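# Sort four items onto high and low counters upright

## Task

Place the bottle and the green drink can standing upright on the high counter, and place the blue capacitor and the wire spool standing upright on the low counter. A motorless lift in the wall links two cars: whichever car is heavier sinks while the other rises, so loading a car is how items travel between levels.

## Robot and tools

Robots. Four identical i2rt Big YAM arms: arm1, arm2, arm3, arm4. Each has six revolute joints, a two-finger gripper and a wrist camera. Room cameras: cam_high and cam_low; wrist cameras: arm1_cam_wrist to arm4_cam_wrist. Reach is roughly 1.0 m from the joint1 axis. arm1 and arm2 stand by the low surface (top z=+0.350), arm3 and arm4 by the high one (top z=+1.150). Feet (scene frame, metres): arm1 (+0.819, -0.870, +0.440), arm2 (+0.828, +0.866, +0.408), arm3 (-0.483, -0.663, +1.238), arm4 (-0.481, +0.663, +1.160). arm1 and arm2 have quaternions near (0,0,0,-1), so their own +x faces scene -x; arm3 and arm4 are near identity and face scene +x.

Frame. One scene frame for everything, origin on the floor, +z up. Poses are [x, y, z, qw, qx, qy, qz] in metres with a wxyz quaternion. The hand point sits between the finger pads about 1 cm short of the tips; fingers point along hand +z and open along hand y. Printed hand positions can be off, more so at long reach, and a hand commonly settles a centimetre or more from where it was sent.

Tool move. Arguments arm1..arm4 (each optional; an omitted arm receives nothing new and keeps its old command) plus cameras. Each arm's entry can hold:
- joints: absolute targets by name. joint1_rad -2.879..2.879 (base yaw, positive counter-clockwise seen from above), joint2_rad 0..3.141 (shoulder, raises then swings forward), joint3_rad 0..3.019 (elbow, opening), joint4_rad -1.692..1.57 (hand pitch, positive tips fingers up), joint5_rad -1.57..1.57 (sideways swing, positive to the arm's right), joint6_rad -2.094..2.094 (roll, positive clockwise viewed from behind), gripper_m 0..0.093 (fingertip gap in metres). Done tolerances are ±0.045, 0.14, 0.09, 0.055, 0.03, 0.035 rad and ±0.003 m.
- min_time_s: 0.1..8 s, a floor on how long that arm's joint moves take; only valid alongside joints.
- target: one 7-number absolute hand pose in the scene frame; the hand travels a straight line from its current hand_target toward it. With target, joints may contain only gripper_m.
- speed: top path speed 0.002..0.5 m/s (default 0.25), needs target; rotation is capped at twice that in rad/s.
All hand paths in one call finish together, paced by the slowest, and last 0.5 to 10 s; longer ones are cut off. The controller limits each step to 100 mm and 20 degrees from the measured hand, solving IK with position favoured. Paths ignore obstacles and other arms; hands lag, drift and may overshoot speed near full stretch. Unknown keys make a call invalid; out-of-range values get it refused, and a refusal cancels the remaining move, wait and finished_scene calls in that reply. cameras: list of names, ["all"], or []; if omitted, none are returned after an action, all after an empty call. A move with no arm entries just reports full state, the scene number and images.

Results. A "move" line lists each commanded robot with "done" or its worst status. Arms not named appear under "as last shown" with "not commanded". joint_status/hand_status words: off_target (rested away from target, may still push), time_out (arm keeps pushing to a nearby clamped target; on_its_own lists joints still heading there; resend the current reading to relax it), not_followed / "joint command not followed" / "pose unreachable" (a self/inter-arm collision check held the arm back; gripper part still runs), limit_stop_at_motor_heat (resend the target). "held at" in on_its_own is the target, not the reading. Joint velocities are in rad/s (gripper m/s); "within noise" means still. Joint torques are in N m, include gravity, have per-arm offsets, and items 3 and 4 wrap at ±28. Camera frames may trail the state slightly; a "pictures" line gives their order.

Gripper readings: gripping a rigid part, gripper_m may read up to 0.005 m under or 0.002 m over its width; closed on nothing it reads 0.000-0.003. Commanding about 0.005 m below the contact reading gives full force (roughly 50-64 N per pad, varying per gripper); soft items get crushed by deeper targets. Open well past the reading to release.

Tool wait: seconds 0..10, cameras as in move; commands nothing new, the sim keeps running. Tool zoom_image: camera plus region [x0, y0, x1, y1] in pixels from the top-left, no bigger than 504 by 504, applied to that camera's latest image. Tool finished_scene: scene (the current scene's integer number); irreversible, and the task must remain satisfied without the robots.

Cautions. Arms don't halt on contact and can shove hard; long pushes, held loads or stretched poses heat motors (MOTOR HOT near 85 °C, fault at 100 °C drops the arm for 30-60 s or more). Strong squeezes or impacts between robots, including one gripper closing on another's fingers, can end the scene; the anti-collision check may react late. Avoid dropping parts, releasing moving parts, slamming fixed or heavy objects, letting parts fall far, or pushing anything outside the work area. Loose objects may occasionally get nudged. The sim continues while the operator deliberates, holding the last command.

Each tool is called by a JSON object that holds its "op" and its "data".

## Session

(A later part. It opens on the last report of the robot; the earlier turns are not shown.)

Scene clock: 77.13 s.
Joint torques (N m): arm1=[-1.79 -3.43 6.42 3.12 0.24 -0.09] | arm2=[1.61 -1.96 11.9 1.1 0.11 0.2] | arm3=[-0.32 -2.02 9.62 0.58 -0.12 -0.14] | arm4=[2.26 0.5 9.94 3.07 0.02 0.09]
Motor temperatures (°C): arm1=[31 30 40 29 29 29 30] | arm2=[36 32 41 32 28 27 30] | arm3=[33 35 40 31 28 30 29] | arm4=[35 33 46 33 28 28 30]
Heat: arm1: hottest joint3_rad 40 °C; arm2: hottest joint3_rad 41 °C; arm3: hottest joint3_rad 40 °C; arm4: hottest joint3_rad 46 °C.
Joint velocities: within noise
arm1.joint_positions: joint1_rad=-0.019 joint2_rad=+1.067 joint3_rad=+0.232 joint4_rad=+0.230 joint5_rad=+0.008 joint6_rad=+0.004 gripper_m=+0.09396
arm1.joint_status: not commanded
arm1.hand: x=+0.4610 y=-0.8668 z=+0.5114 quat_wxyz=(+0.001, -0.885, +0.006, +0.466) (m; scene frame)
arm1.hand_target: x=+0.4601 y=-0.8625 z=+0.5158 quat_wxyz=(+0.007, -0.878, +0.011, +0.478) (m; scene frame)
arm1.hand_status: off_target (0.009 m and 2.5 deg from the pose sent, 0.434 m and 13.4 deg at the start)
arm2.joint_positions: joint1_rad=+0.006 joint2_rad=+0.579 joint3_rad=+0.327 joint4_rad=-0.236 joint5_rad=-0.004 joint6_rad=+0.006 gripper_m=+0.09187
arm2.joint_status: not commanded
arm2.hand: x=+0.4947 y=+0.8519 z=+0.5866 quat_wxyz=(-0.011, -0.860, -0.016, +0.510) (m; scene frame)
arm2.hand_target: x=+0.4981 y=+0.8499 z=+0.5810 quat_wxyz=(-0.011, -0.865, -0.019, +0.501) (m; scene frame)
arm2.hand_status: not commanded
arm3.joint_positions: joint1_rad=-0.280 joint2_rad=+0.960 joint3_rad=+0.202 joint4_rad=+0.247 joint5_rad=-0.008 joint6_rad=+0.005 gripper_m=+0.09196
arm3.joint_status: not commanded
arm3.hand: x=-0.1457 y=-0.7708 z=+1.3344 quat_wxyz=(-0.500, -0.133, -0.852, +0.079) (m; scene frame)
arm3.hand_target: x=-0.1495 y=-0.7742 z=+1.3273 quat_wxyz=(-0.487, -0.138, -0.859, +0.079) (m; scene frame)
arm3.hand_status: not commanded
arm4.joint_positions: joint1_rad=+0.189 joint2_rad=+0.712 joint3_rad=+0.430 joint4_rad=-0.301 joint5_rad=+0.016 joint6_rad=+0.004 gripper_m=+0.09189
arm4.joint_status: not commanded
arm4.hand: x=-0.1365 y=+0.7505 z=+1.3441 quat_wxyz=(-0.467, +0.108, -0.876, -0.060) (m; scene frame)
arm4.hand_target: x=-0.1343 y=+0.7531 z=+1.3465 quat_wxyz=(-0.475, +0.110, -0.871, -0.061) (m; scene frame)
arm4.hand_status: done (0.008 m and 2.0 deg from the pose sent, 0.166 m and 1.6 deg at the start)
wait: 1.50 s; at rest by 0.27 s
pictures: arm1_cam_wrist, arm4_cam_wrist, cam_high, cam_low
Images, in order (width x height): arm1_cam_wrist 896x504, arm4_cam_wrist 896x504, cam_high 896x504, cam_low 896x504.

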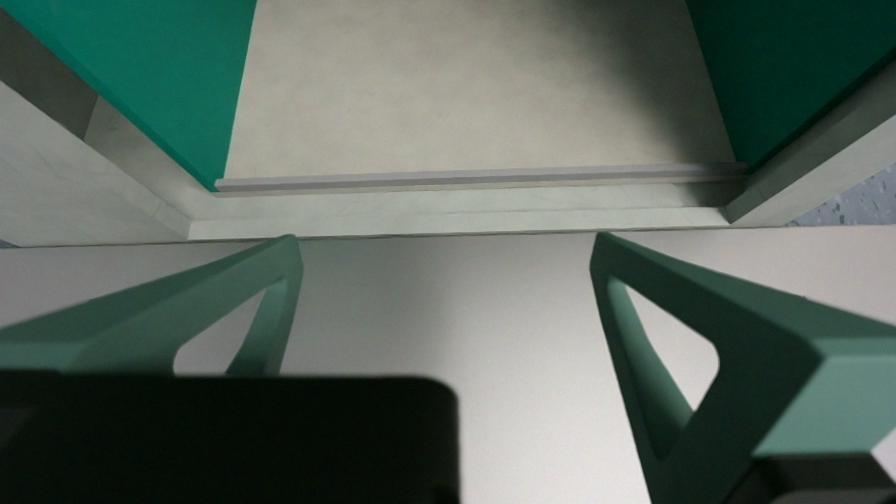

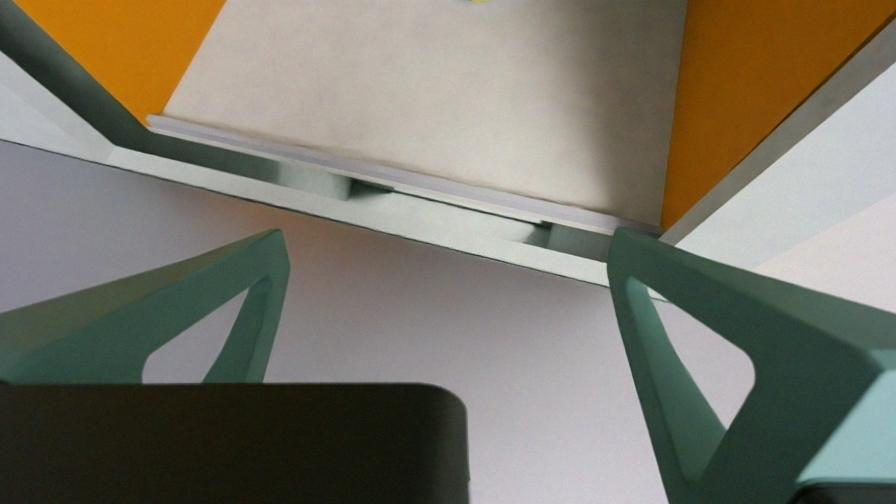

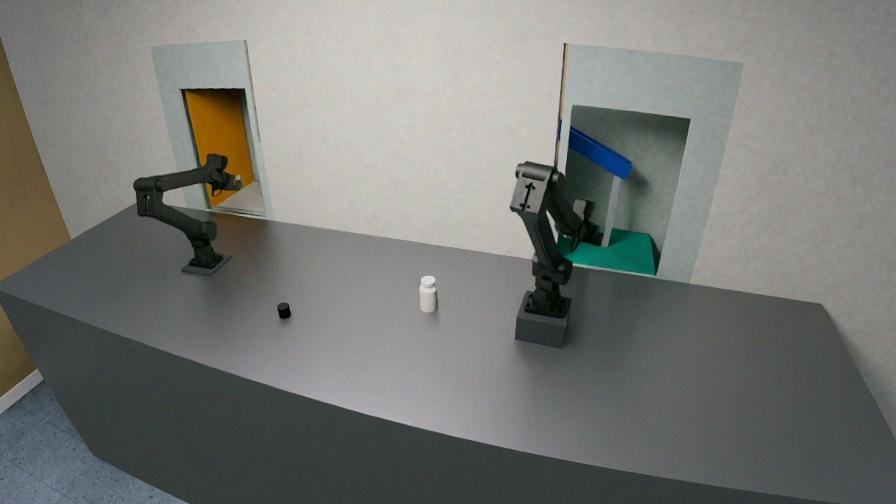

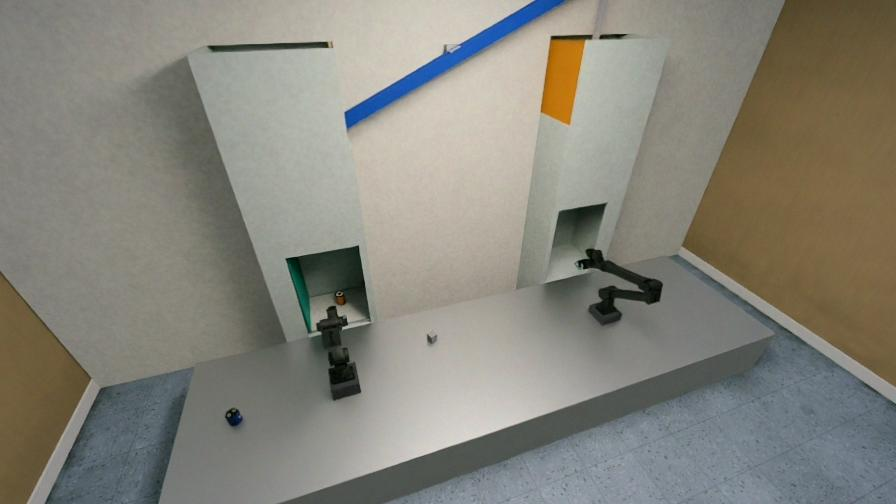

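{"op": "move", "data": {"arm1": {"target": [0.265, -0.845, 0.505, 0.0042, -0.8746, 0.0076, 0.4848], "speed": 0.2}, "arm4": {"target": [0.07, 0.808, 1.305, 0.4808, -0.1126, 0.8673, 0.0624], "speed": 0.2}, "cameras": ["arm1_cam_wrist", "arm4_cam_wrist"]}}

Scene clock: 79.13 s.
Joint torques (N m): arm1=[-1.96 -9.88 9.36 2.69 -0.21 -0.25] | arm2=[1.61 -1.85 11.89 1.09 0.11 0.2] | arm3=[-0.38 -2.14 9.62 0.58 -0.13 -0.13] | arm4=[1.49 -9.58 12.77 2.84 -0.28 0]
Motor temperatures (°C): arm1=[31 30 40 29 29 29 30] | arm2=[36 32 41 32 28 27 30] | arm3=[33 35 41 31 28 30 29] | arm4=[35 33 46 33 28 28 30]
Heat: arm1: hottest joint3_rad 40 °C; arm2: hottest joint3_rad 41 °C; arm3: hottest joint3_rad 41 °C; arm4: hottest joint3_rad 46 °C.
move: arm1 off_target; arm4 off_target
Joint velocities: within noise
arm1.joint_positions: joint1_rad=-0.059 joint2_rad=+1.638 joint3_rad=+0.666 joint4_rad=+0.357 joint5_rad=-0.015 joint6_rad=-0.007 gripper_m=+0.09396
arm1.joint_status: not commanded
arm1.hand: x=+0.2872 y=-0.8490 z=+0.4868 quat_wxyz=(+0.003, -0.887, +0.014, +0.462) (m; scene frame)
arm1.hand_target: x=+0.2664 y=-0.8427 z=+0.5042 quat_wxyz=(+0.008, -0.875, +0.010, +0.485) (m; scene frame)
arm1.hand_status: off_target (0.029 m and 3.1 deg from the pose sent, 0.197 m and 2.5 deg at the start)
arm2, arm3: as last shown
arm4.joint_positions: joint1_rad=+0.189 joint2_rad=+1.473 joint3_rad=+0.757 joint4_rad=+0.087 joint5_rad=+0.015 joint6_rad=+0.004 gripper_m=+0.09189
arm4.joint_status: not commanded
arm4.hand: x=+0.0439 y=+0.8002 z=+1.2732 quat_wxyz=(-0.446, +0.110, -0.886, -0.058) (m; scene frame)
arm4.hand_target: x=+0.0668 y=+0.8055 z=+1.3036 quat_wxyz=(-0.480, +0.112, -0.868, -0.061) (m; scene frame)
arm4.hand_status: off_target (0.042 m and 4.5 deg from the pose sent, 0.218 m and 2.0 deg at the start)
pictures: arm1_cam_wrist, arm4_cam_wrist
Images, in order (width x height): arm1_cam_wrist 896x504, arm4_cam_wrist 896x504.

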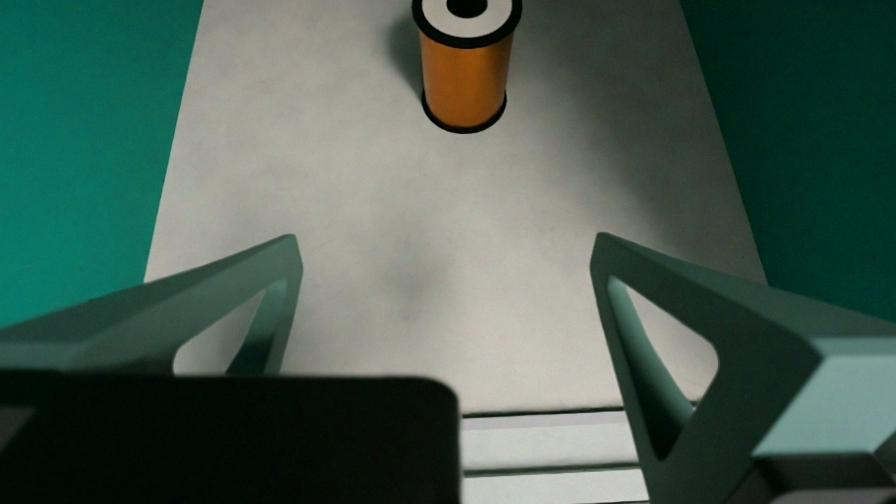

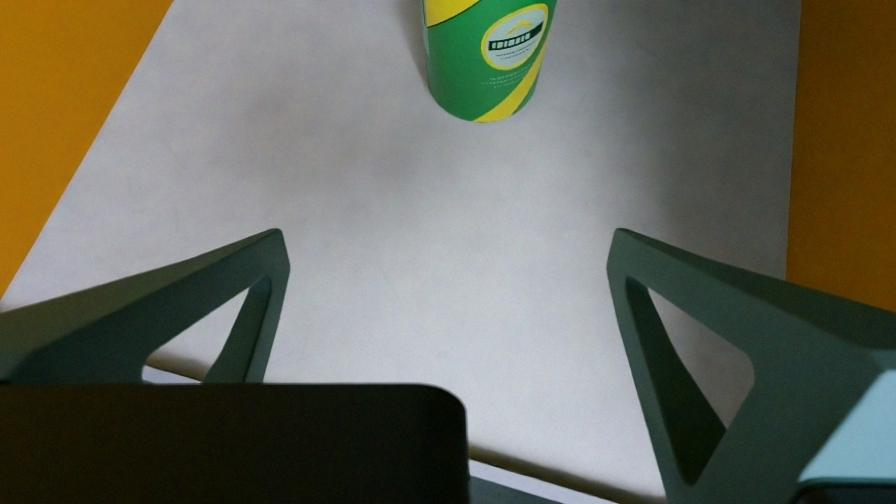

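{"op": "move", "data": {"arm1": {"target": [0.146, -0.834, 0.463, 0.0127, -0.8743, 0.0229, 0.4846], "speed": 0.12}, "arm4": {"target": [0.1617, 0.7996, 1.287, 0.482, -0.093, 0.8696, 0.0515], "speed": 0.12}, "cameras": ["arm1_cam_wrist", "arm4_cam_wrist"]}}

Scene clock: 82.40 s.
Joint torques (N m): arm1=[-1.79 -13.98 10.02 1.65 0.24 -0.04] | arm2=[1.61 -1.96 11.9 1.1 0.1 0.19] | arm3=[-0.32 -2.08 9.61 0.57 -0.12 -0.13] | arm4=[1.14 -13.16 12.79 2.51 -0.3 0.01]
Motor temperatures (°C): arm1=[31 30 41 29 29 29 30] | arm2=[36 32 41 32 28 27 30] | arm3=[33 34 41 31 28 30 29] | arm4=[35 33 46 33 28 28 30]
Heat: arm1: hottest joint3_rad 41 °C; arm2: hottest joint3_rad 41 °C; arm3: hottest joint3_rad 41 °C; arm4: hottest joint3_rad 46 °C.
move: arm1 off_target; arm4 off_target
Joint velocities: within noise
arm1.joint_positions: joint1_rad=-0.059 joint2_rad=+1.954 joint3_rad=+1.000 joint4_rad=+0.357 joint5_rad=-0.014 joint6_rad=-0.007 gripper_m=+0.09396
arm1.joint_status: not commanded
arm1.hand: x=+0.1674 y=-0.8437 z=+0.4476 quat_wxyz=(+0.004, -0.883, +0.014, +0.470) (m; scene frame)
arm1.hand_target: x=+0.1477 y=-0.8348 z=+0.4620 quat_wxyz=(+0.009, -0.874, +0.021, +0.485) (m; scene frame)
arm1.hand_status: off_target (0.028 m and 2.4 deg from the pose sent, 0.144 m and 3.4 deg at the start)
arm2, arm3: as last shown
arm4.joint_positions: joint1_rad=+0.143 joint2_rad=+1.700 joint3_rad=+0.993 joint4_rad=+0.095 joint5_rad=+0.007 joint6_rad=+0.004 gripper_m=+0.09189
arm4.joint_status: not commanded
arm4.hand: x=+0.1374 y=+0.7969 z=+1.2616 quat_wxyz=(-0.455, +0.091, -0.885, -0.051) (m; scene frame)
arm4.hand_target: x=+0.1604 y=+0.7985 z=+1.2864 quat_wxyz=(-0.482, +0.092, -0.870, -0.052) (m; scene frame)
arm4.hand_status: off_target (0.035 m and 3.6 deg from the pose sent, 0.119 m and 5.0 deg at the start)
pictures: arm1_cam_wrist, arm4_cam_wrist
Images, in order (width x height): arm1_cam_wrist 896x504, arm4_cam_wrist 896x504.

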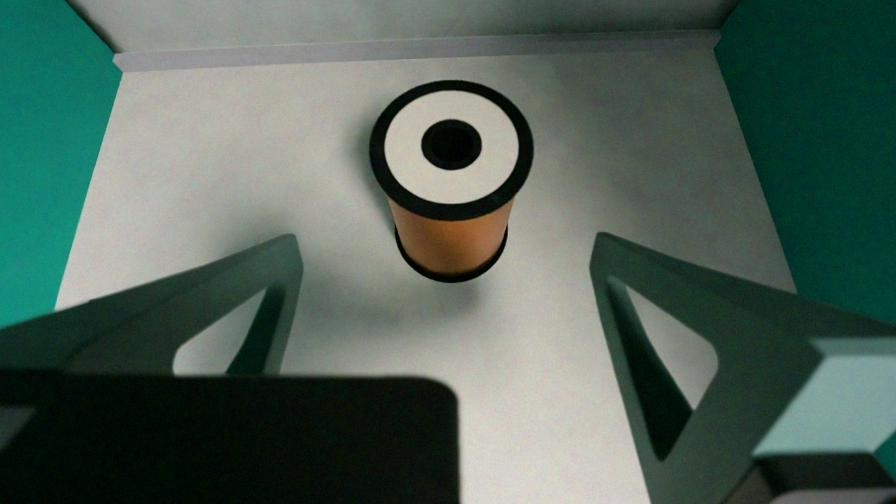

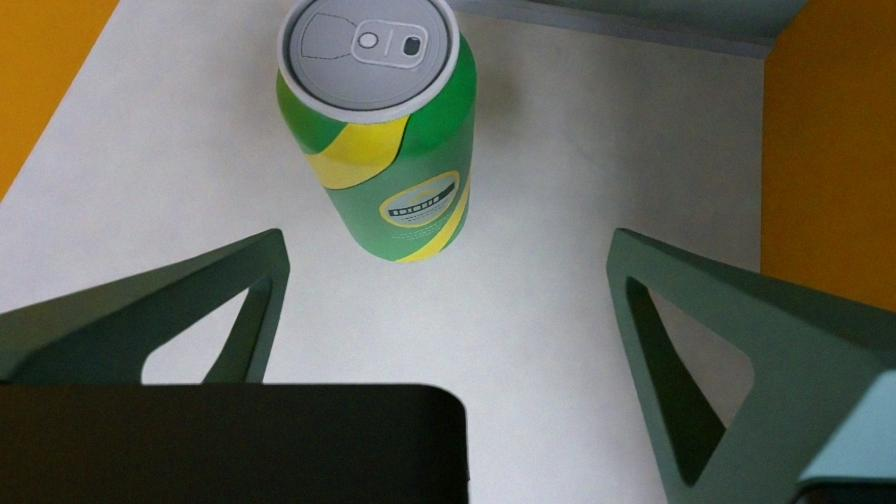

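{"op": "move", "data": {"arm1": {"target": [0.0816, -0.8397, 0.416, 0.0101, -0.8702, 0.0178, 0.4923], "speed": 0.1}, "arm4": {"target": [0.154, 0.828, 1.286, 0.4808, -0.1126, 0.8673, 0.0624], "speed": 0.1}, "cameras": ["arm1_cam_wrist", "arm4_cam_wrist"]}}

Scene clock: 84.87 s.
Joint torques (N m): arm1=[-0.67 -16.09 10.17 2.5 0.24 -0.04] | arm2=[1.49 -1.79 11.9 1.1 0.1 0.19] | arm3=[-0.32 -2.08 9.62 0.57 -0.12 -0.13] | arm4=[2.43 -12.92 12.7 2.62 -0.19 -0.05]
Motor temperatures (°C): arm1=[31 30 41 29 29 29 30] | arm2=[36 32 41 32 28 27 30] | arm3=[33 34 41 31 28 30 28] | arm4=[35 33 46 33 28 28 30]
Heat: arm1: hottest joint3_rad 41 °C; arm2: hottest joint3_rad 41 °C; arm3: hottest joint3_rad 41 °C; arm4: hottest joint3_rad 46 °C.
move: arm1 off_target; arm4 off_target
Joint velocities: within noise
arm1.joint_positions: joint1_rad=-0.059 joint2_rad=+2.159 joint3_rad=+1.203 joint4_rad=+0.357 joint5_rad=-0.004 joint6_rad=-0.007 gripper_m=+0.09396
arm1.joint_status: not commanded
arm1.hand: x=+0.1065 y=-0.8397 z=+0.3979 quat_wxyz=(+0.008, -0.883, +0.016, +0.468) (m; scene frame)
arm1.hand_target: x=+0.0834 y=-0.8395 z=+0.4160 quat_wxyz=(+0.010, -0.870, +0.018, +0.492) (m; scene frame)
arm1.hand_status: off_target (0.031 m and 3.1 deg from the pose sent, 0.092 m and 3.1 deg at the start)
arm2, arm3: as last shown
arm4.joint_positions: joint1_rad=+0.179 joint2_rad=+1.700 joint3_rad=+0.993 joint4_rad=+0.095 joint5_rad=+0.007 joint6_rad=+0.004 gripper_m=+0.09189
arm4.joint_status: not commanded
arm4.hand: x=+0.1323 y=+0.8185 z=+1.2618 quat_wxyz=(-0.454, +0.107, -0.883, -0.059) (m; scene frame)
arm4.hand_target: x=+0.1525 y=+0.8279 z=+1.2863 quat_wxyz=(-0.481, +0.113, -0.867, -0.062) (m; scene frame)
arm4.hand_status: off_target (0.034 m and 3.6 deg from the pose sent, 0.043 m and 4.5 deg at the start)
pictures: arm1_cam_wrist, arm4_cam_wrist
Images, in order (width x height): arm1_cam_wrist 896x504, arm4_cam_wrist 896x504.

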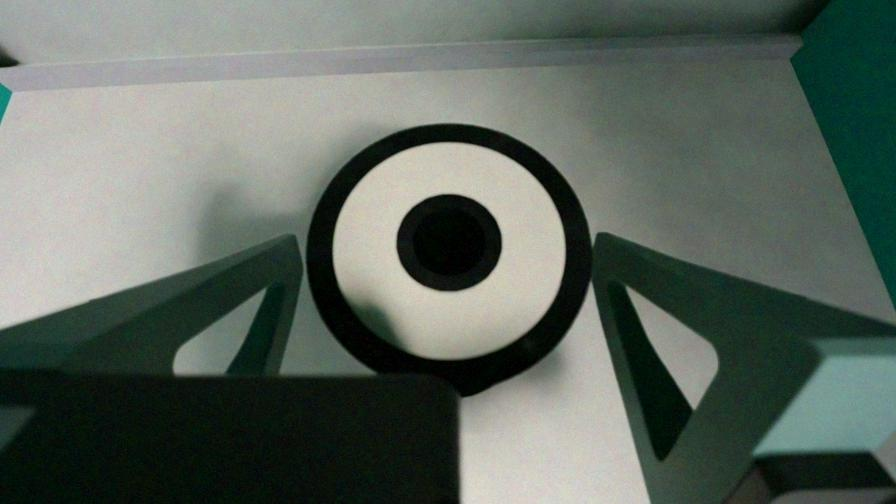

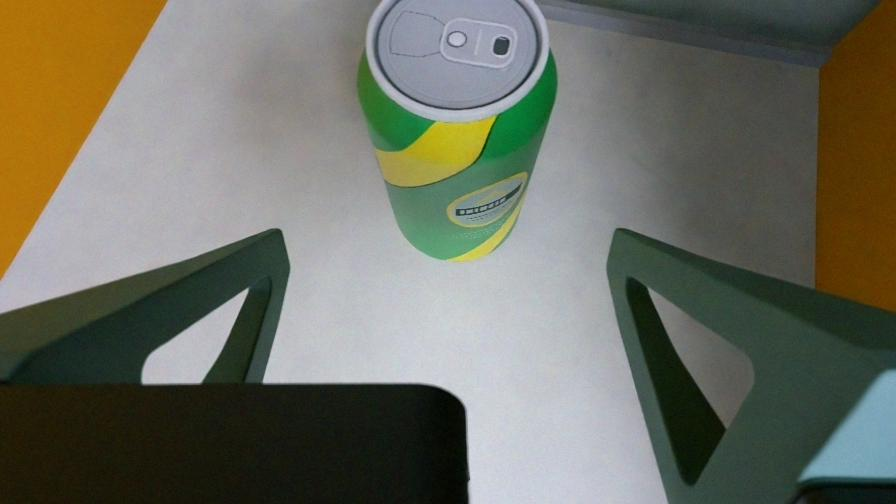

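{"op": "move", "data": {"arm1": {"joints": {"gripper_m": 0.054}}, "arm4": {"target": [0.2232, 0.8353, 1.240, 0.4888, -0.1045, 0.8641, 0.0591], "speed": 0.1}, "cameras": ["arm1_cam_wrist", "arm4_cam_wrist"]}}

Scene clock: 86.77 s.
Joint torques (N m): arm1=[-0.56 -16.38 10.21 2.48 0.24 -0.03] | arm2=[1.55 -1.96 11.95 1.1 0.11 0.19] | arm3=[-0.32 -2.08 9.61 0.58 -0.12 -0.13] | arm4=[0.91 -16.56 12.52 2.93 -0.12 0.03]
Motor temperatures (°C): arm1=[31 30 41 29 29 29 30] | arm2=[36 32 41 32 28 27 30] | arm3=[33 34 41 31 28 30 28] | arm4=[35 33 46 33 28 28 30]
Heat: arm1: hottest joint3_rad 41 °C; arm2: hottest joint3_rad 41 °C; arm3: hottest joint3_rad 41 °C; arm4: hottest joint3_rad 46 °C.
move: arm1 off_target; arm4 off_target
Joint velocities: within noise
arm1.joint_positions: joint1_rad=-0.059 joint2_rad=+2.159 joint3_rad=+1.203 joint4_rad=+0.357 joint5_rad=-0.003 joint6_rad=-0.009 gripper_m=+0.05974
arm1.joint_status: gripper_m off_target (ended at +0.05976, target +0.05400)
arm1.hand: x=+0.1065 y=-0.8394 z=+0.3979 quat_wxyz=(+0.009, -0.883, +0.016, +0.468) (m; scene frame)
arm1.hand_target: x=+0.0834 y=-0.8392 z=+0.4161 quat_wxyz=(+0.011, -0.870, +0.017, +0.492) (m; scene frame)
arm1.hand_status: not commanded
arm2, arm3: as last shown
arm4.joint_positions: joint1_rad=+0.176 joint2_rad=+1.923 joint3_rad=+1.165 joint4_rad=+0.153 joint5_rad=+0.007 joint6_rad=+0.004 gripper_m=+0.09189
arm4.joint_status: not commanded
arm4.hand: x=+0.1964 y=+0.8334 z=+1.2137 quat_wxyz=(-0.457, +0.105, -0.881, -0.059) (m; scene frame)
arm4.hand_target: x=+0.2206 y=+0.8345 z=+1.2396 quat_wxyz=(-0.488, +0.105, -0.864, -0.059) (m; scene frame)
arm4.hand_status: off_target (0.038 m and 4.1 deg from the pose sent, 0.095 m and 4.6 deg at the start)
pictures: arm1_cam_wrist, arm4_cam_wrist
Images, in order (width x height): arm1_cam_wrist 896x504, arm4_cam_wrist 896x504.

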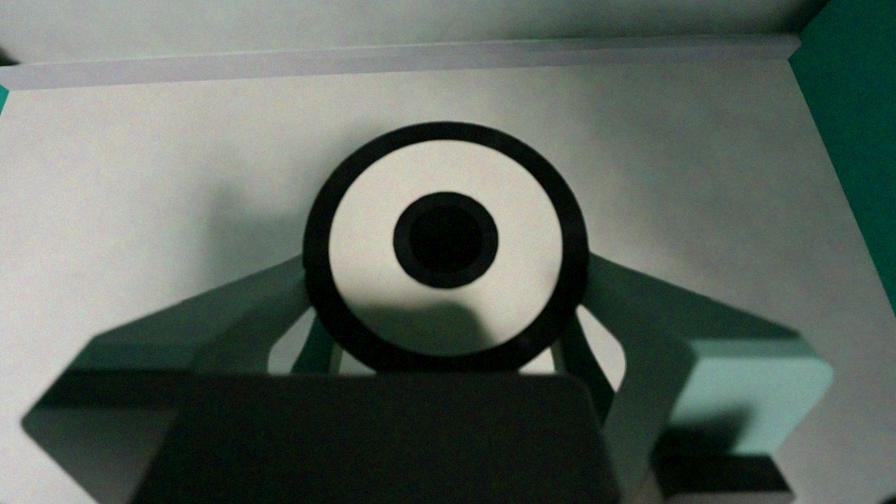

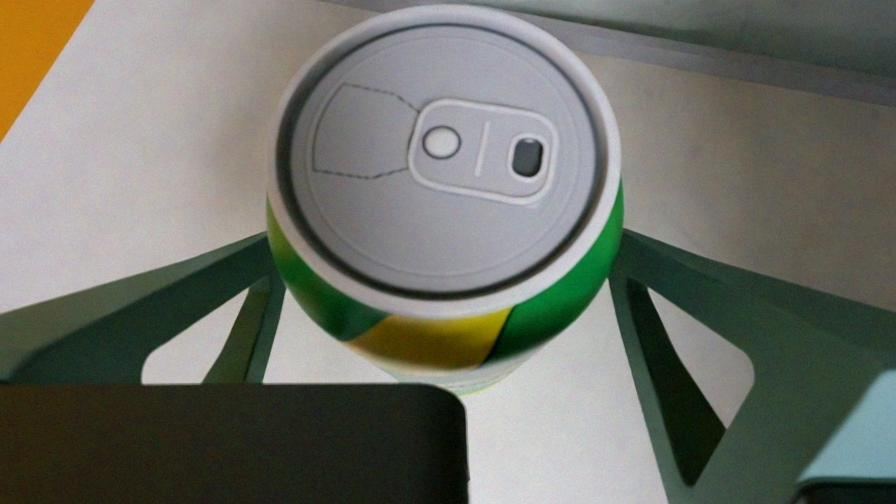

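{"op": "move", "data": {"arm4": {"joints": {"gripper_m": 0.0605}}, "cameras": ["arm4_cam_wrist"]}}

Scene clock: 87.47 s.
Joint torques (N m): arm1=[-0.67 -16.32 10.25 2.45 0.24 -0.04] | arm2=[1.73 -1.79 11.9 1.1 0.11 0.19] | arm3=[-0.32 -2.14 9.62 0.58 -0.13 -0.13] | arm4=[1.9 -16.67 12.52 2.96 -0.14 0.02]
Motor temperatures (°C): arm1=[31 31 41 29 29 29 31] | arm2=[36 32 41 32 28 27 30] | arm3=[33 34 41 31 28 30 28] | arm4=[35 33 46 33 28 28 30]
Heat: arm1: hottest joint3_rad 41 °C; arm2: hottest joint3_rad 41 °C; arm3: hottest joint3_rad 41 °C; arm4: hottest joint3_rad 46 °C.
move: arm4 off_target
Joint velocities: within noise
arm1, arm2, arm3: as last shown
arm4.joint_positions: joint1_rad=+0.176 joint2_rad=+1.923 joint3_rad=+1.165 joint4_rad=+0.153 joint5_rad=+0.007 joint6_rad=+0.002 gripper_m=+0.06517
arm4.joint_status: gripper_m off_target (ended at +0.06520, target +0.06050)
arm4.hand: x=+0.1964 y=+0.8334 z=+1.2137 quat_wxyz=(-0.457, +0.106, -0.881, -0.059) (m; scene frame)
arm4.hand_target: x=+0.2206 y=+0.8345 z=+1.2396 quat_wxyz=(-0.488, +0.105, -0.864, -0.059) (m; scene frame)
arm4.hand_status: not commanded
pictures: arm4_cam_wrist
Images, in order (width x height): arm4_cam_wrist 896x504.

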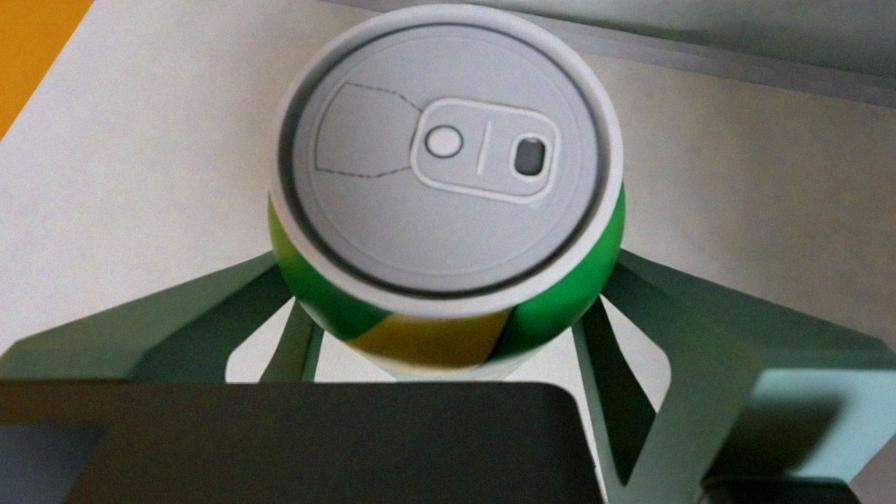

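{"op": "move", "data": {"arm4": {"target": [0.165, 0.823, 1.345, 0.4888, -0.1045, 0.8641, 0.0591], "speed": 0.2}, "cameras": ["arm4_cam_wrist"]}}

{"op": "move", "data": {"arm4": {"target": [-0.133, 0.752, 1.40, 0.4808, -0.1126, 0.8673, 0.0624], "speed": 0.25}, "cameras": ["arm4_cam_wrist", "cam_low"]}}

{"op": "move", "data": {"arm1": {"target": [0.18, -0.843, 0.525, 0.0127, -0.8743, 0.0229, 0.4846], "speed": 0.2}, "arm4": {"joints": {"joint1_rad": 0.974}, "min_time_s": 2}, "cameras": ["arm1_cam_wrist", "arm4_cam_wrist"]}}

Scene clock: 90.20 s.
Joint torques (N m): arm1=[-0.67 -16.44 10.21 2.48 0.24 -0.04] | arm2=[1.67 -1.85 11.93 1.06 0.11 0.19] | arm3=[-0.38 -2.08 9.61 0.59 -0.12 -0.13] | arm4=[1.14 -15.79 10.19 1.88 -0.01 0.05]
Motor temperatures (°C): arm1=[31 31 41 29 29 29 31] | arm2=[36 32 41 32 28 27 30] | arm3=[33 34 41 31 28 30 28] | arm4=[35 33 45 33 28 28 30]
Heat: arm1: hottest joint3_rad 41 °C; arm2: hottest joint3_rad 41 °C; arm3: hottest joint3_rad 41 °C; arm4: hottest joint3_rad 45 °C.
move: arm4 off_target
Joint velocities: within noise
arm1, arm2, arm3: as last shown
arm4.joint_positions: joint1_rad=+0.176 joint2_rad=+1.669 joint3_rad=+1.121 joint4_rad=-0.025 joint5_rad=+0.010 joint6_rad=+0.001 gripper_m=+0.06517
arm4.joint_status: not commanded
arm4.hand: x=+0.1620 y=+0.8230 z=+1.3216 quat_wxyz=(-0.471, +0.105, -0.874, -0.059) (m; scene frame)
arm4.hand_target: x=+0.1660 y=+0.8233 z=+1.3446 quat_wxyz=(-0.488, +0.105, -0.864, -0.059) (m; scene frame)
arm4.hand_status: off_target (0.024 m and 2.3 deg from the pose sent, 0.135 m and 4.1 deg at the start)
pictures: arm4_cam_wrist
Images, in order (width x height): arm4_cam_wrist 896x504.

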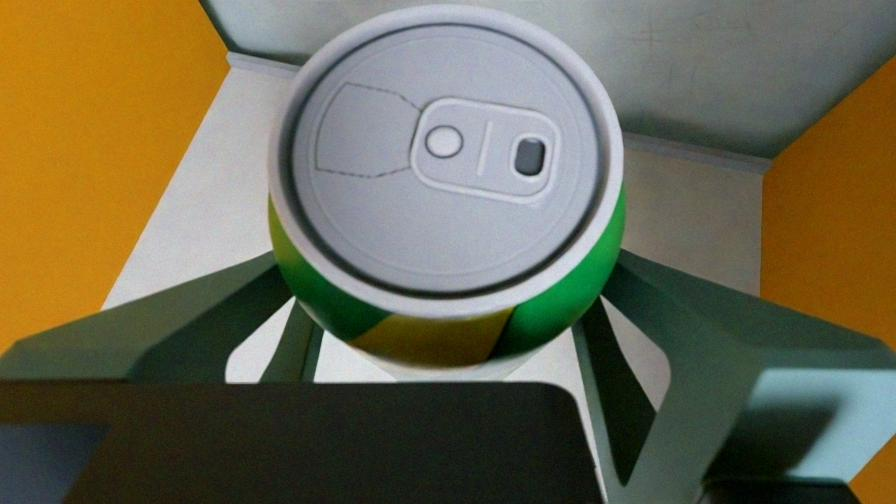

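Scene clock: 92.17 s.
Joint torques (N m): arm1=[-0.67 -16.44 10.21 2.48 0.24 -0.04] | arm2=[1.61 -1.85 11.92 1.09 0.1 0.19] | arm3=[-0.32 -2.14 9.62 0.57 -0.12 -0.13] | arm4=[2.02 -0.32 11.9 1.81 -0.02 0.1]
Motor temperatures (°C): arm1=[31 31 41 29 29 29 31] | arm2=[36 32 41 32 28 27 30] | arm3=[33 34 41 31 28 30 28] | arm4=[35 33 45 33 28 28 30]
Heat: arm1: hottest joint3_rad 41 °C; arm2: hottest joint3_rad 41 °C; arm3: hottest joint3_rad 41 °C; arm4: hottest joint3_rad 45 °C.
move: arm4 off_target
Joint velocities: within noise
arm1, arm2, arm3: as last shown
arm4.joint_positions: joint1_rad=+0.186 joint2_rad=+0.680 joint3_rad=+0.536 joint4_rad=-0.433 joint5_rad=+0.010 joint6_rad=+0.001 gripper_m=+0.06517
arm4.joint_status: not commanded
arm4.hand: x=-0.1337 y=+0.7508 z=+1.3888 quat_wxyz=(-0.469, +0.110, -0.874, -0.061) (m; scene frame)
arm4.hand_target: x=-0.1316 y=+0.7534 z=+1.4019 quat_wxyz=(-0.481, +0.112, -0.867, -0.063) (m; scene frame)
arm4.hand_status: off_target (0.011 m and 1.6 deg from the pose sent, 0.313 m and 1.7 deg at the start)
pictures: arm4_cam_wrist, cam_low
Images, in order (width x height): arm4_cam_wrist 896x504, cam_low 896x504.

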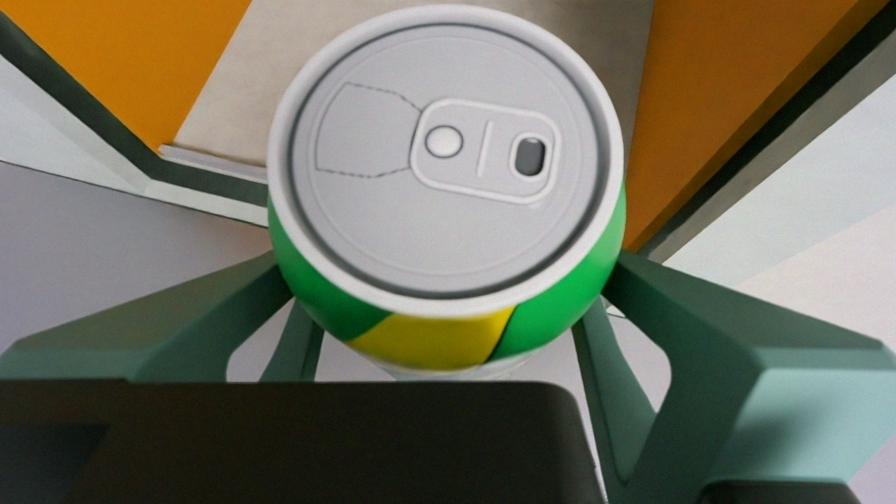

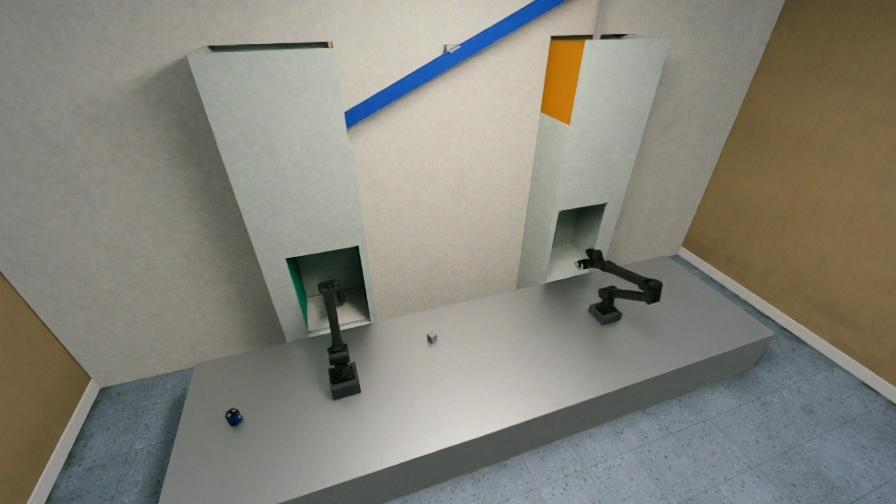

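Scene clock: 94.53 s.
Joint torques (N m): arm1=[-0.38 -15.85 7.94 1.99 0.25 0.09] | arm2=[1.49 -1.79 11.92 1.09 0.11 0.19] | arm3=[-0.38 -2.08 9.61 0.58 -0.12 -0.13] | arm4=[1.61 -0.15 11.66 1.98 -0.03 0.07]
Motor temperatures (°C): arm1=[31 31 41 29 29 29 31] | arm2=[36 32 41 32 28 27 30] | arm3=[33 34 41 31 28 30 28] | arm4=[35 33 45 33 28 28 30]
Heat: arm1: hottest joint3_rad 41 °C; arm2: hottest joint3_rad 41 °C; arm3: hottest joint3_rad 41 °C; arm4: hottest joint3_rad 45 °C.
move: arm1 off_target; arm4 done
Joint velocities: within noise
arm1.joint_positions: joint1_rad=-0.059 joint2_rad=+1.805 joint3_rad=+0.963 joint4_rad=+0.230 joint5_rad=+0.008 joint6_rad=-0.009 gripper_m=+0.05957
arm1.joint_status: not commanded
arm1.hand: x=+0.1870 y=-0.8406 z=+0.4978 quat_wxyz=(+0.013, -0.886, +0.019, +0.463) (m; scene frame)
arm1.hand_target: x=+0.1794 y=-0.8435 z=+0.5241 quat_wxyz=(+0.012, -0.875, +0.022, +0.484) (m; scene frame)
arm1.hand_status: off_target (0.028 m and 2.9 deg from the pose sent, 0.147 m and 2.3 deg at the start)
arm2.joint_positions: joint1_rad=+0.006 joint2_rad=+0.579 joint3_rad=+0.327 joint4_rad=-0.236 joint5_rad=-0.004 joint6_rad=+0.006 gripper_m=+0.09187
arm2.joint_status: not commanded
arm2.hand: x=+0.4947 y=+0.8519 z=+0.5866 quat_wxyz=(-0.011, -0.860, -0.016, +0.510) (m; scene frame)
arm2.hand_target: x=+0.4981 y=+0.8499 z=+0.5810 quat_wxyz=(-0.011, -0.865, -0.019, +0.501) (m; scene frame)
arm2.hand_status: not commanded
arm3.joint_positions: joint1_rad=-0.280 joint2_rad=+0.960 joint3_rad=+0.202 joint4_rad=+0.247 joint5_rad=-0.008 joint6_rad=+0.005 gripper_m=+0.09196
arm3.joint_status: not commanded
arm3.hand: x=-0.1457 y=-0.7708 z=+1.3344 quat_wxyz=(-0.500, -0.133, -0.852, +0.079) (m; scene frame)
arm3.hand_target: x=-0.1495 y=-0.7742 z=+1.3273 quat_wxyz=(-0.487, -0.138, -0.859, +0.079) (m; scene frame)
arm3.hand_status: not commanded
arm4.joint_positions: joint1_rad=+0.975 joint2_rad=+0.680 joint3_rad=+0.536 joint4_rad=-0.433 joint5_rad=+0.012 joint6_rad=+0.001 gripper_m=+0.06518
arm4.joint_status: all done
arm4.hand: x=-0.2987 y=+0.9686 z=+1.3920 quat_wxyz=(-0.413, +0.435, -0.764, -0.239) (m; scene frame)
arm4.hand_target: x=-0.2970 y=+0.9705 z=+1.4051 quat_wxyz=(-0.424, +0.432, -0.758, -0.244) (m; scene frame)
arm4.hand_status: not commanded
pictures: arm1_cam_wrist, arm4_cam_wrist
Images, in order (width x height): arm1_cam_wrist 896x504, arm4_cam_wrist 896x504.

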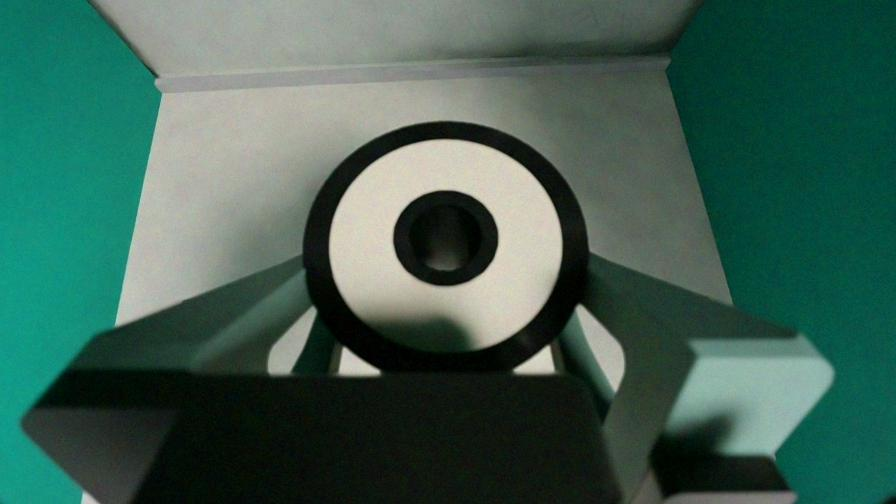

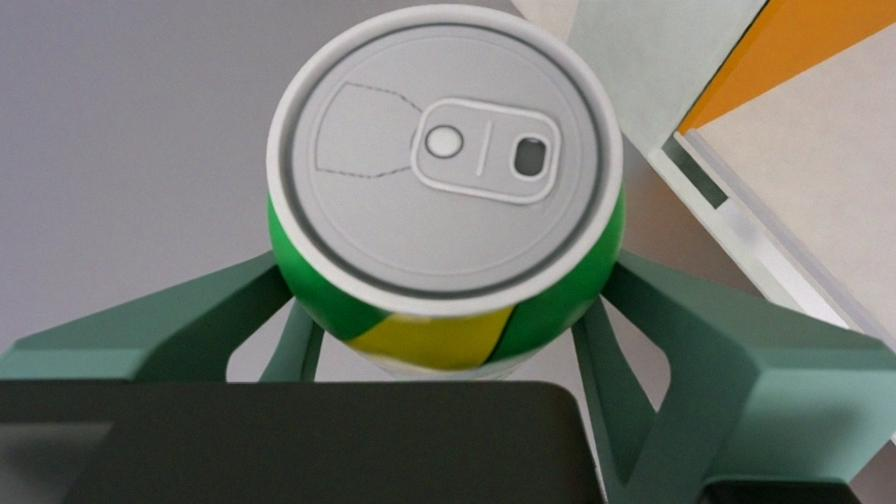

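{"op": "move", "data": {"arm1": {"target": [0.475, -0.862, 0.545, 0.0076, -0.8746, 0.0137, 0.4847], "speed": 0.22}, "arm4": {"target": [-0.224, 1.108, 1.275, 0.433, -0.433, 0.75, 0.25], "speed": 0.15}, "cameras": ["arm1_cam_wrist", "arm4_cam_wrist"]}}

{"op": "move", "data": {"arm1": {"joints": {"joint1_rad": 0.859}, "min_time_s": 2}, "arm4": {"target": [-0.224, 1.108, 1.25, 0.433, -0.433, 0.75, 0.25], "speed": 0.08}, "cameras": ["arm1_cam_wrist", "arm4_cam_wrist", "cam_low", "cam_high"]}}

Scene clock: 98.20 s.
Joint torques (N m): arm1=[0.03 -2.96 9.78 2 0.26 0.1] | arm2=[1.67 -1.96 11.9 1.07 0.11 0.19] | arm3=[-0.32 -2.14 9.62 0.57 -0.12 -0.13] | arm4=[1.96 -8.7 13.24 3.85 -0.14 0.06]
Motor temperatures (°C): arm1=[31 31 42 29 29 29 31] | arm2=[36 32 41 32 28 27 30] | arm3=[33 34 41 31 28 30 28] | arm4=[35 33 45 33 28 28 31]
Heat: arm1: hottest joint3_rad 42 °C; arm2: hottest joint3_rad 41 °C; arm3: hottest joint3_rad 41 °C; arm4: hottest joint3_rad 45 °C.
move: arm1 off_target; arm4 off_target
Joint velocities: within noise
arm1.joint_positions: joint1_rad=-0.034 joint2_rad=+0.879 joint3_rad=+0.213 joint4_rad=+0.061 joint5_rad=+0.017 joint6_rad=-0.009 gripper_m=+0.05957
arm1.joint_status: not commanded
arm1.hand: x=+0.4829 y=-0.8601 z=+0.5296 quat_wxyz=(+0.012, -0.885, +0.010, +0.466) (m; scene frame)
arm1.hand_target: x=+0.4739 y=-0.8629 z=+0.5479 quat_wxyz=(+0.009, -0.874, +0.012, +0.486) (m; scene frame)
arm1.hand_status: off_target (0.017 m and 2.5 deg from the pose sent, 0.293 m and 3.0 deg at the start)
arm2, arm3: as last shown
arm4.joint_positions: joint1_rad=+0.975 joint2_rad=+1.424 joint3_rad=+0.530 joint4_rad=+0.233 joint5_rad=+0.013 joint6_rad=+0.001 gripper_m=+0.06518
arm4.joint_status: not commanded
arm4.hand: x=-0.2441 y=+1.0672 z=+1.2256 quat_wxyz=(-0.381, +0.445, -0.780, -0.220) (m; scene frame)
arm4.hand_target: x=-0.2270 y=+1.1011 z=+1.2768 quat_wxyz=(-0.433, +0.433, -0.750, -0.250) (m; scene frame)
arm4.hand_status: off_target (0.067 m and 7.9 deg from the pose sent, 0.197 m and 3.1 deg at the start)
pictures: arm1_cam_wrist, arm4_cam_wrist
Images, in order (width x height): arm1_cam_wrist 896x504, arm4_cam_wrist 896x504.

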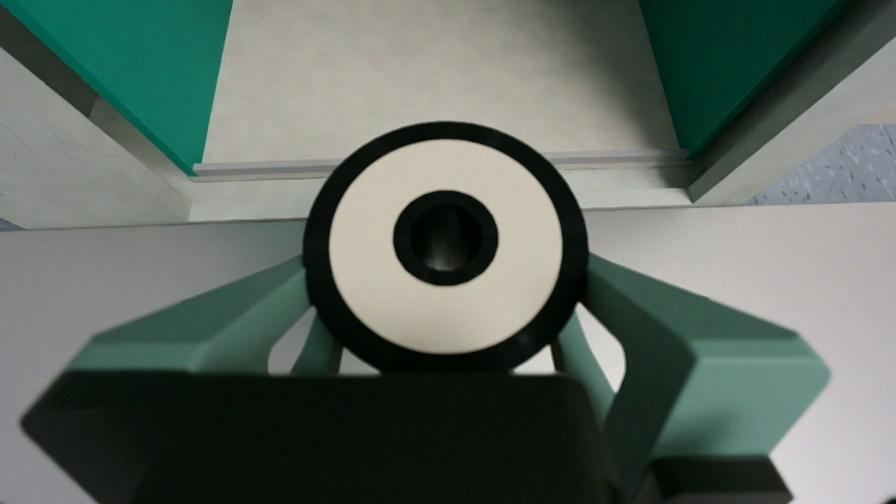

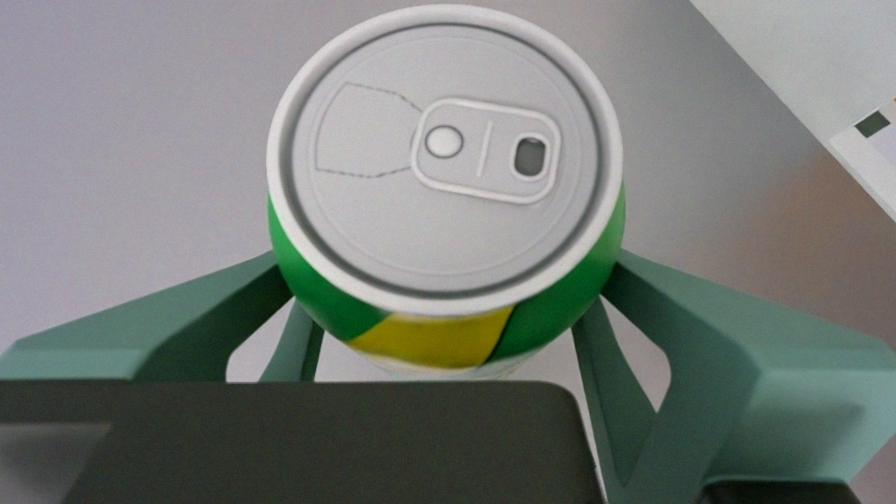

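Scene clock: 100.53 s.
Joint torques (N m): arm1=[-0.56 -2.9 9.8 2 0.15 0.1] | arm2=[1.49 -1.79 11.86 1.09 0.11 0.19] | arm3=[-0.44 -2.14 9.61 0.57 -0.12 -0.13] | arm4=[2.49 -8.7 11.7 3.73 -0.11 0.05]
Motor temperatures (°C): arm1=[31 31 42 29 29 29 32] | arm2=[36 32 42 32 28 27 30] | arm3=[33 34 41 31 28 30 28] | arm4=[35 33 44 33 28 28 31]
Heat: arm1: hottest joint3_rad 42 °C; arm2: hottest joint3_rad 42 °C; arm3: hottest joint3_rad 41 °C; arm4: hottest joint3_rad 44 °C.
move: arm1 done; arm4 off_target
Joint velocities: within noise
arm1.joint_positions: joint1_rad=+0.857 joint2_rad=+0.879 joint3_rad=+0.213 joint4_rad=+0.061 joint5_rad=+0.020 joint6_rad=-0.009 gripper_m=+0.05956
arm1.joint_status: all done
arm1.hand: x=+0.5999 y=-1.1254 z=+0.5303 quat_wxyz=(-0.187, -0.802, -0.373, +0.428) (m; scene frame)
arm1.hand_target: x=+0.5951 y=-1.1331 z=+0.5486 quat_wxyz=(-0.198, -0.794, -0.364, +0.445) (m; scene frame)
arm1.hand_status: not commanded
arm2, arm3: as last shown
arm4.joint_positions: joint1_rad=+0.975 joint2_rad=+1.495 joint3_rad=+0.532 joint4_rad=+0.331 joint5_rad=+0.013 joint6_rad=-0.002 gripper_m=+0.06518
arm4.joint_status: not commanded
arm4.hand: x=-0.2391 y=+1.0763 z=+1.2138 quat_wxyz=(-0.392, +0.443, -0.774, -0.226) (m; scene frame)
arm4.hand_target: x=-0.2253 y=+1.1054 z=+1.2515 quat_wxyz=(-0.434, +0.434, -0.749, -0.250) (m; scene frame)
arm4.hand_status: off_target (0.050 m and 6.2 deg from the pose sent, 0.052 m and 7.9 deg at the start)
pictures: arm1_cam_wrist, arm4_cam_wrist, cam_high, cam_low
Images, in order (width x height): arm1_cam_wrist 896x504, arm4_cam_wrist 896x504, cam_high 896x504, cam_low 896x504.

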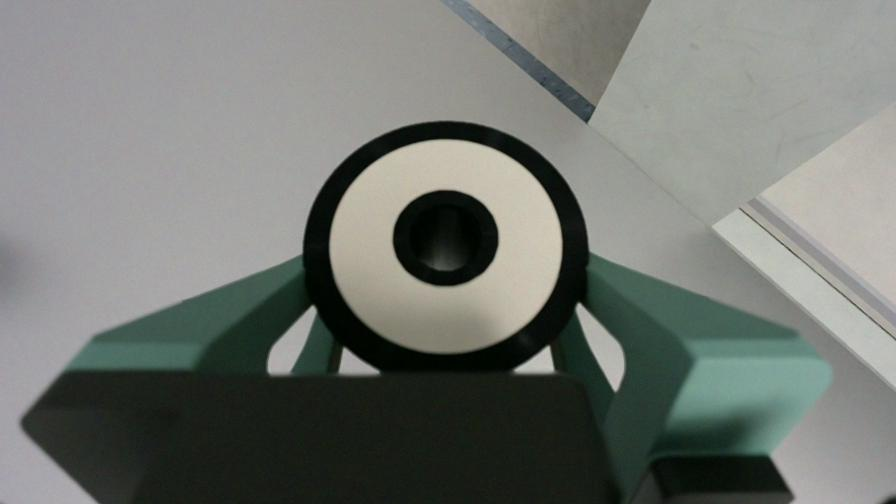

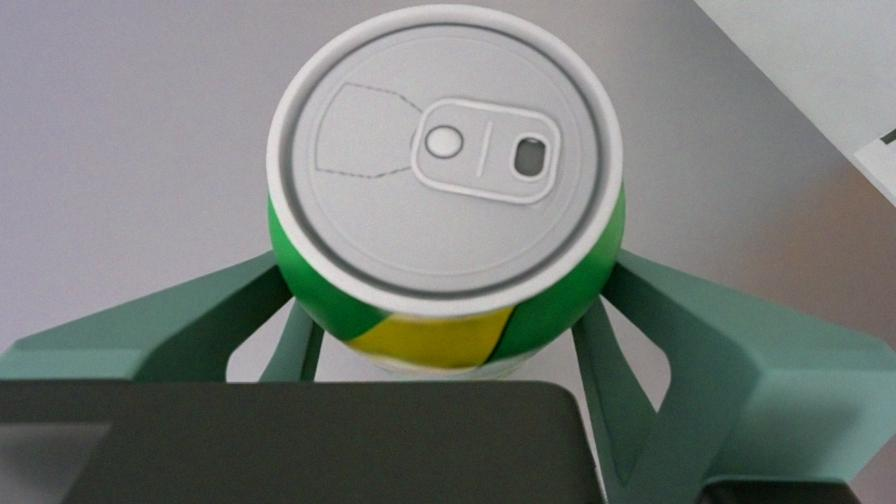

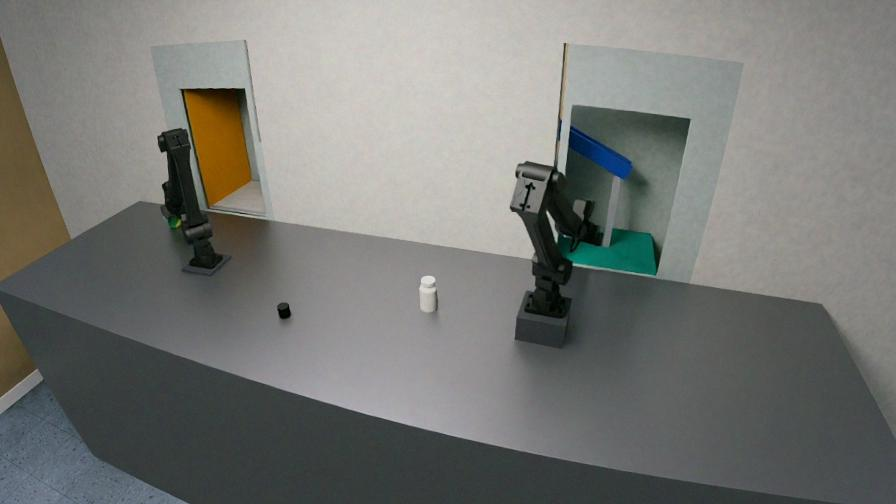

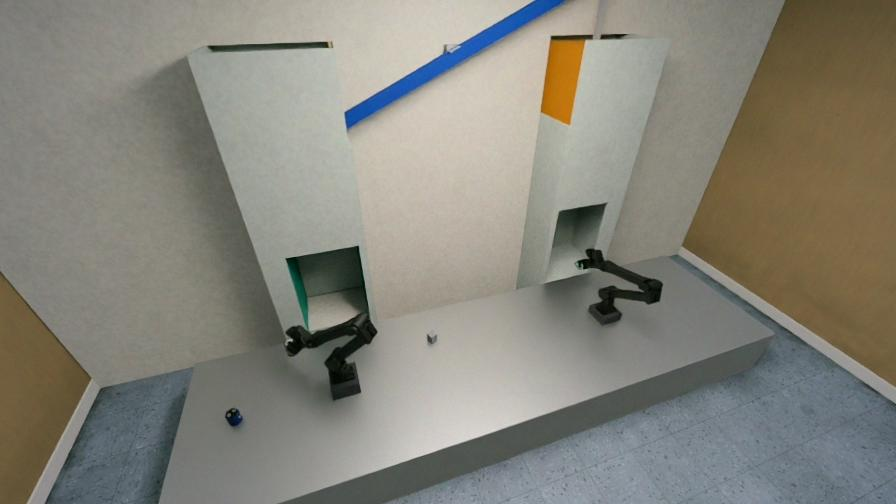

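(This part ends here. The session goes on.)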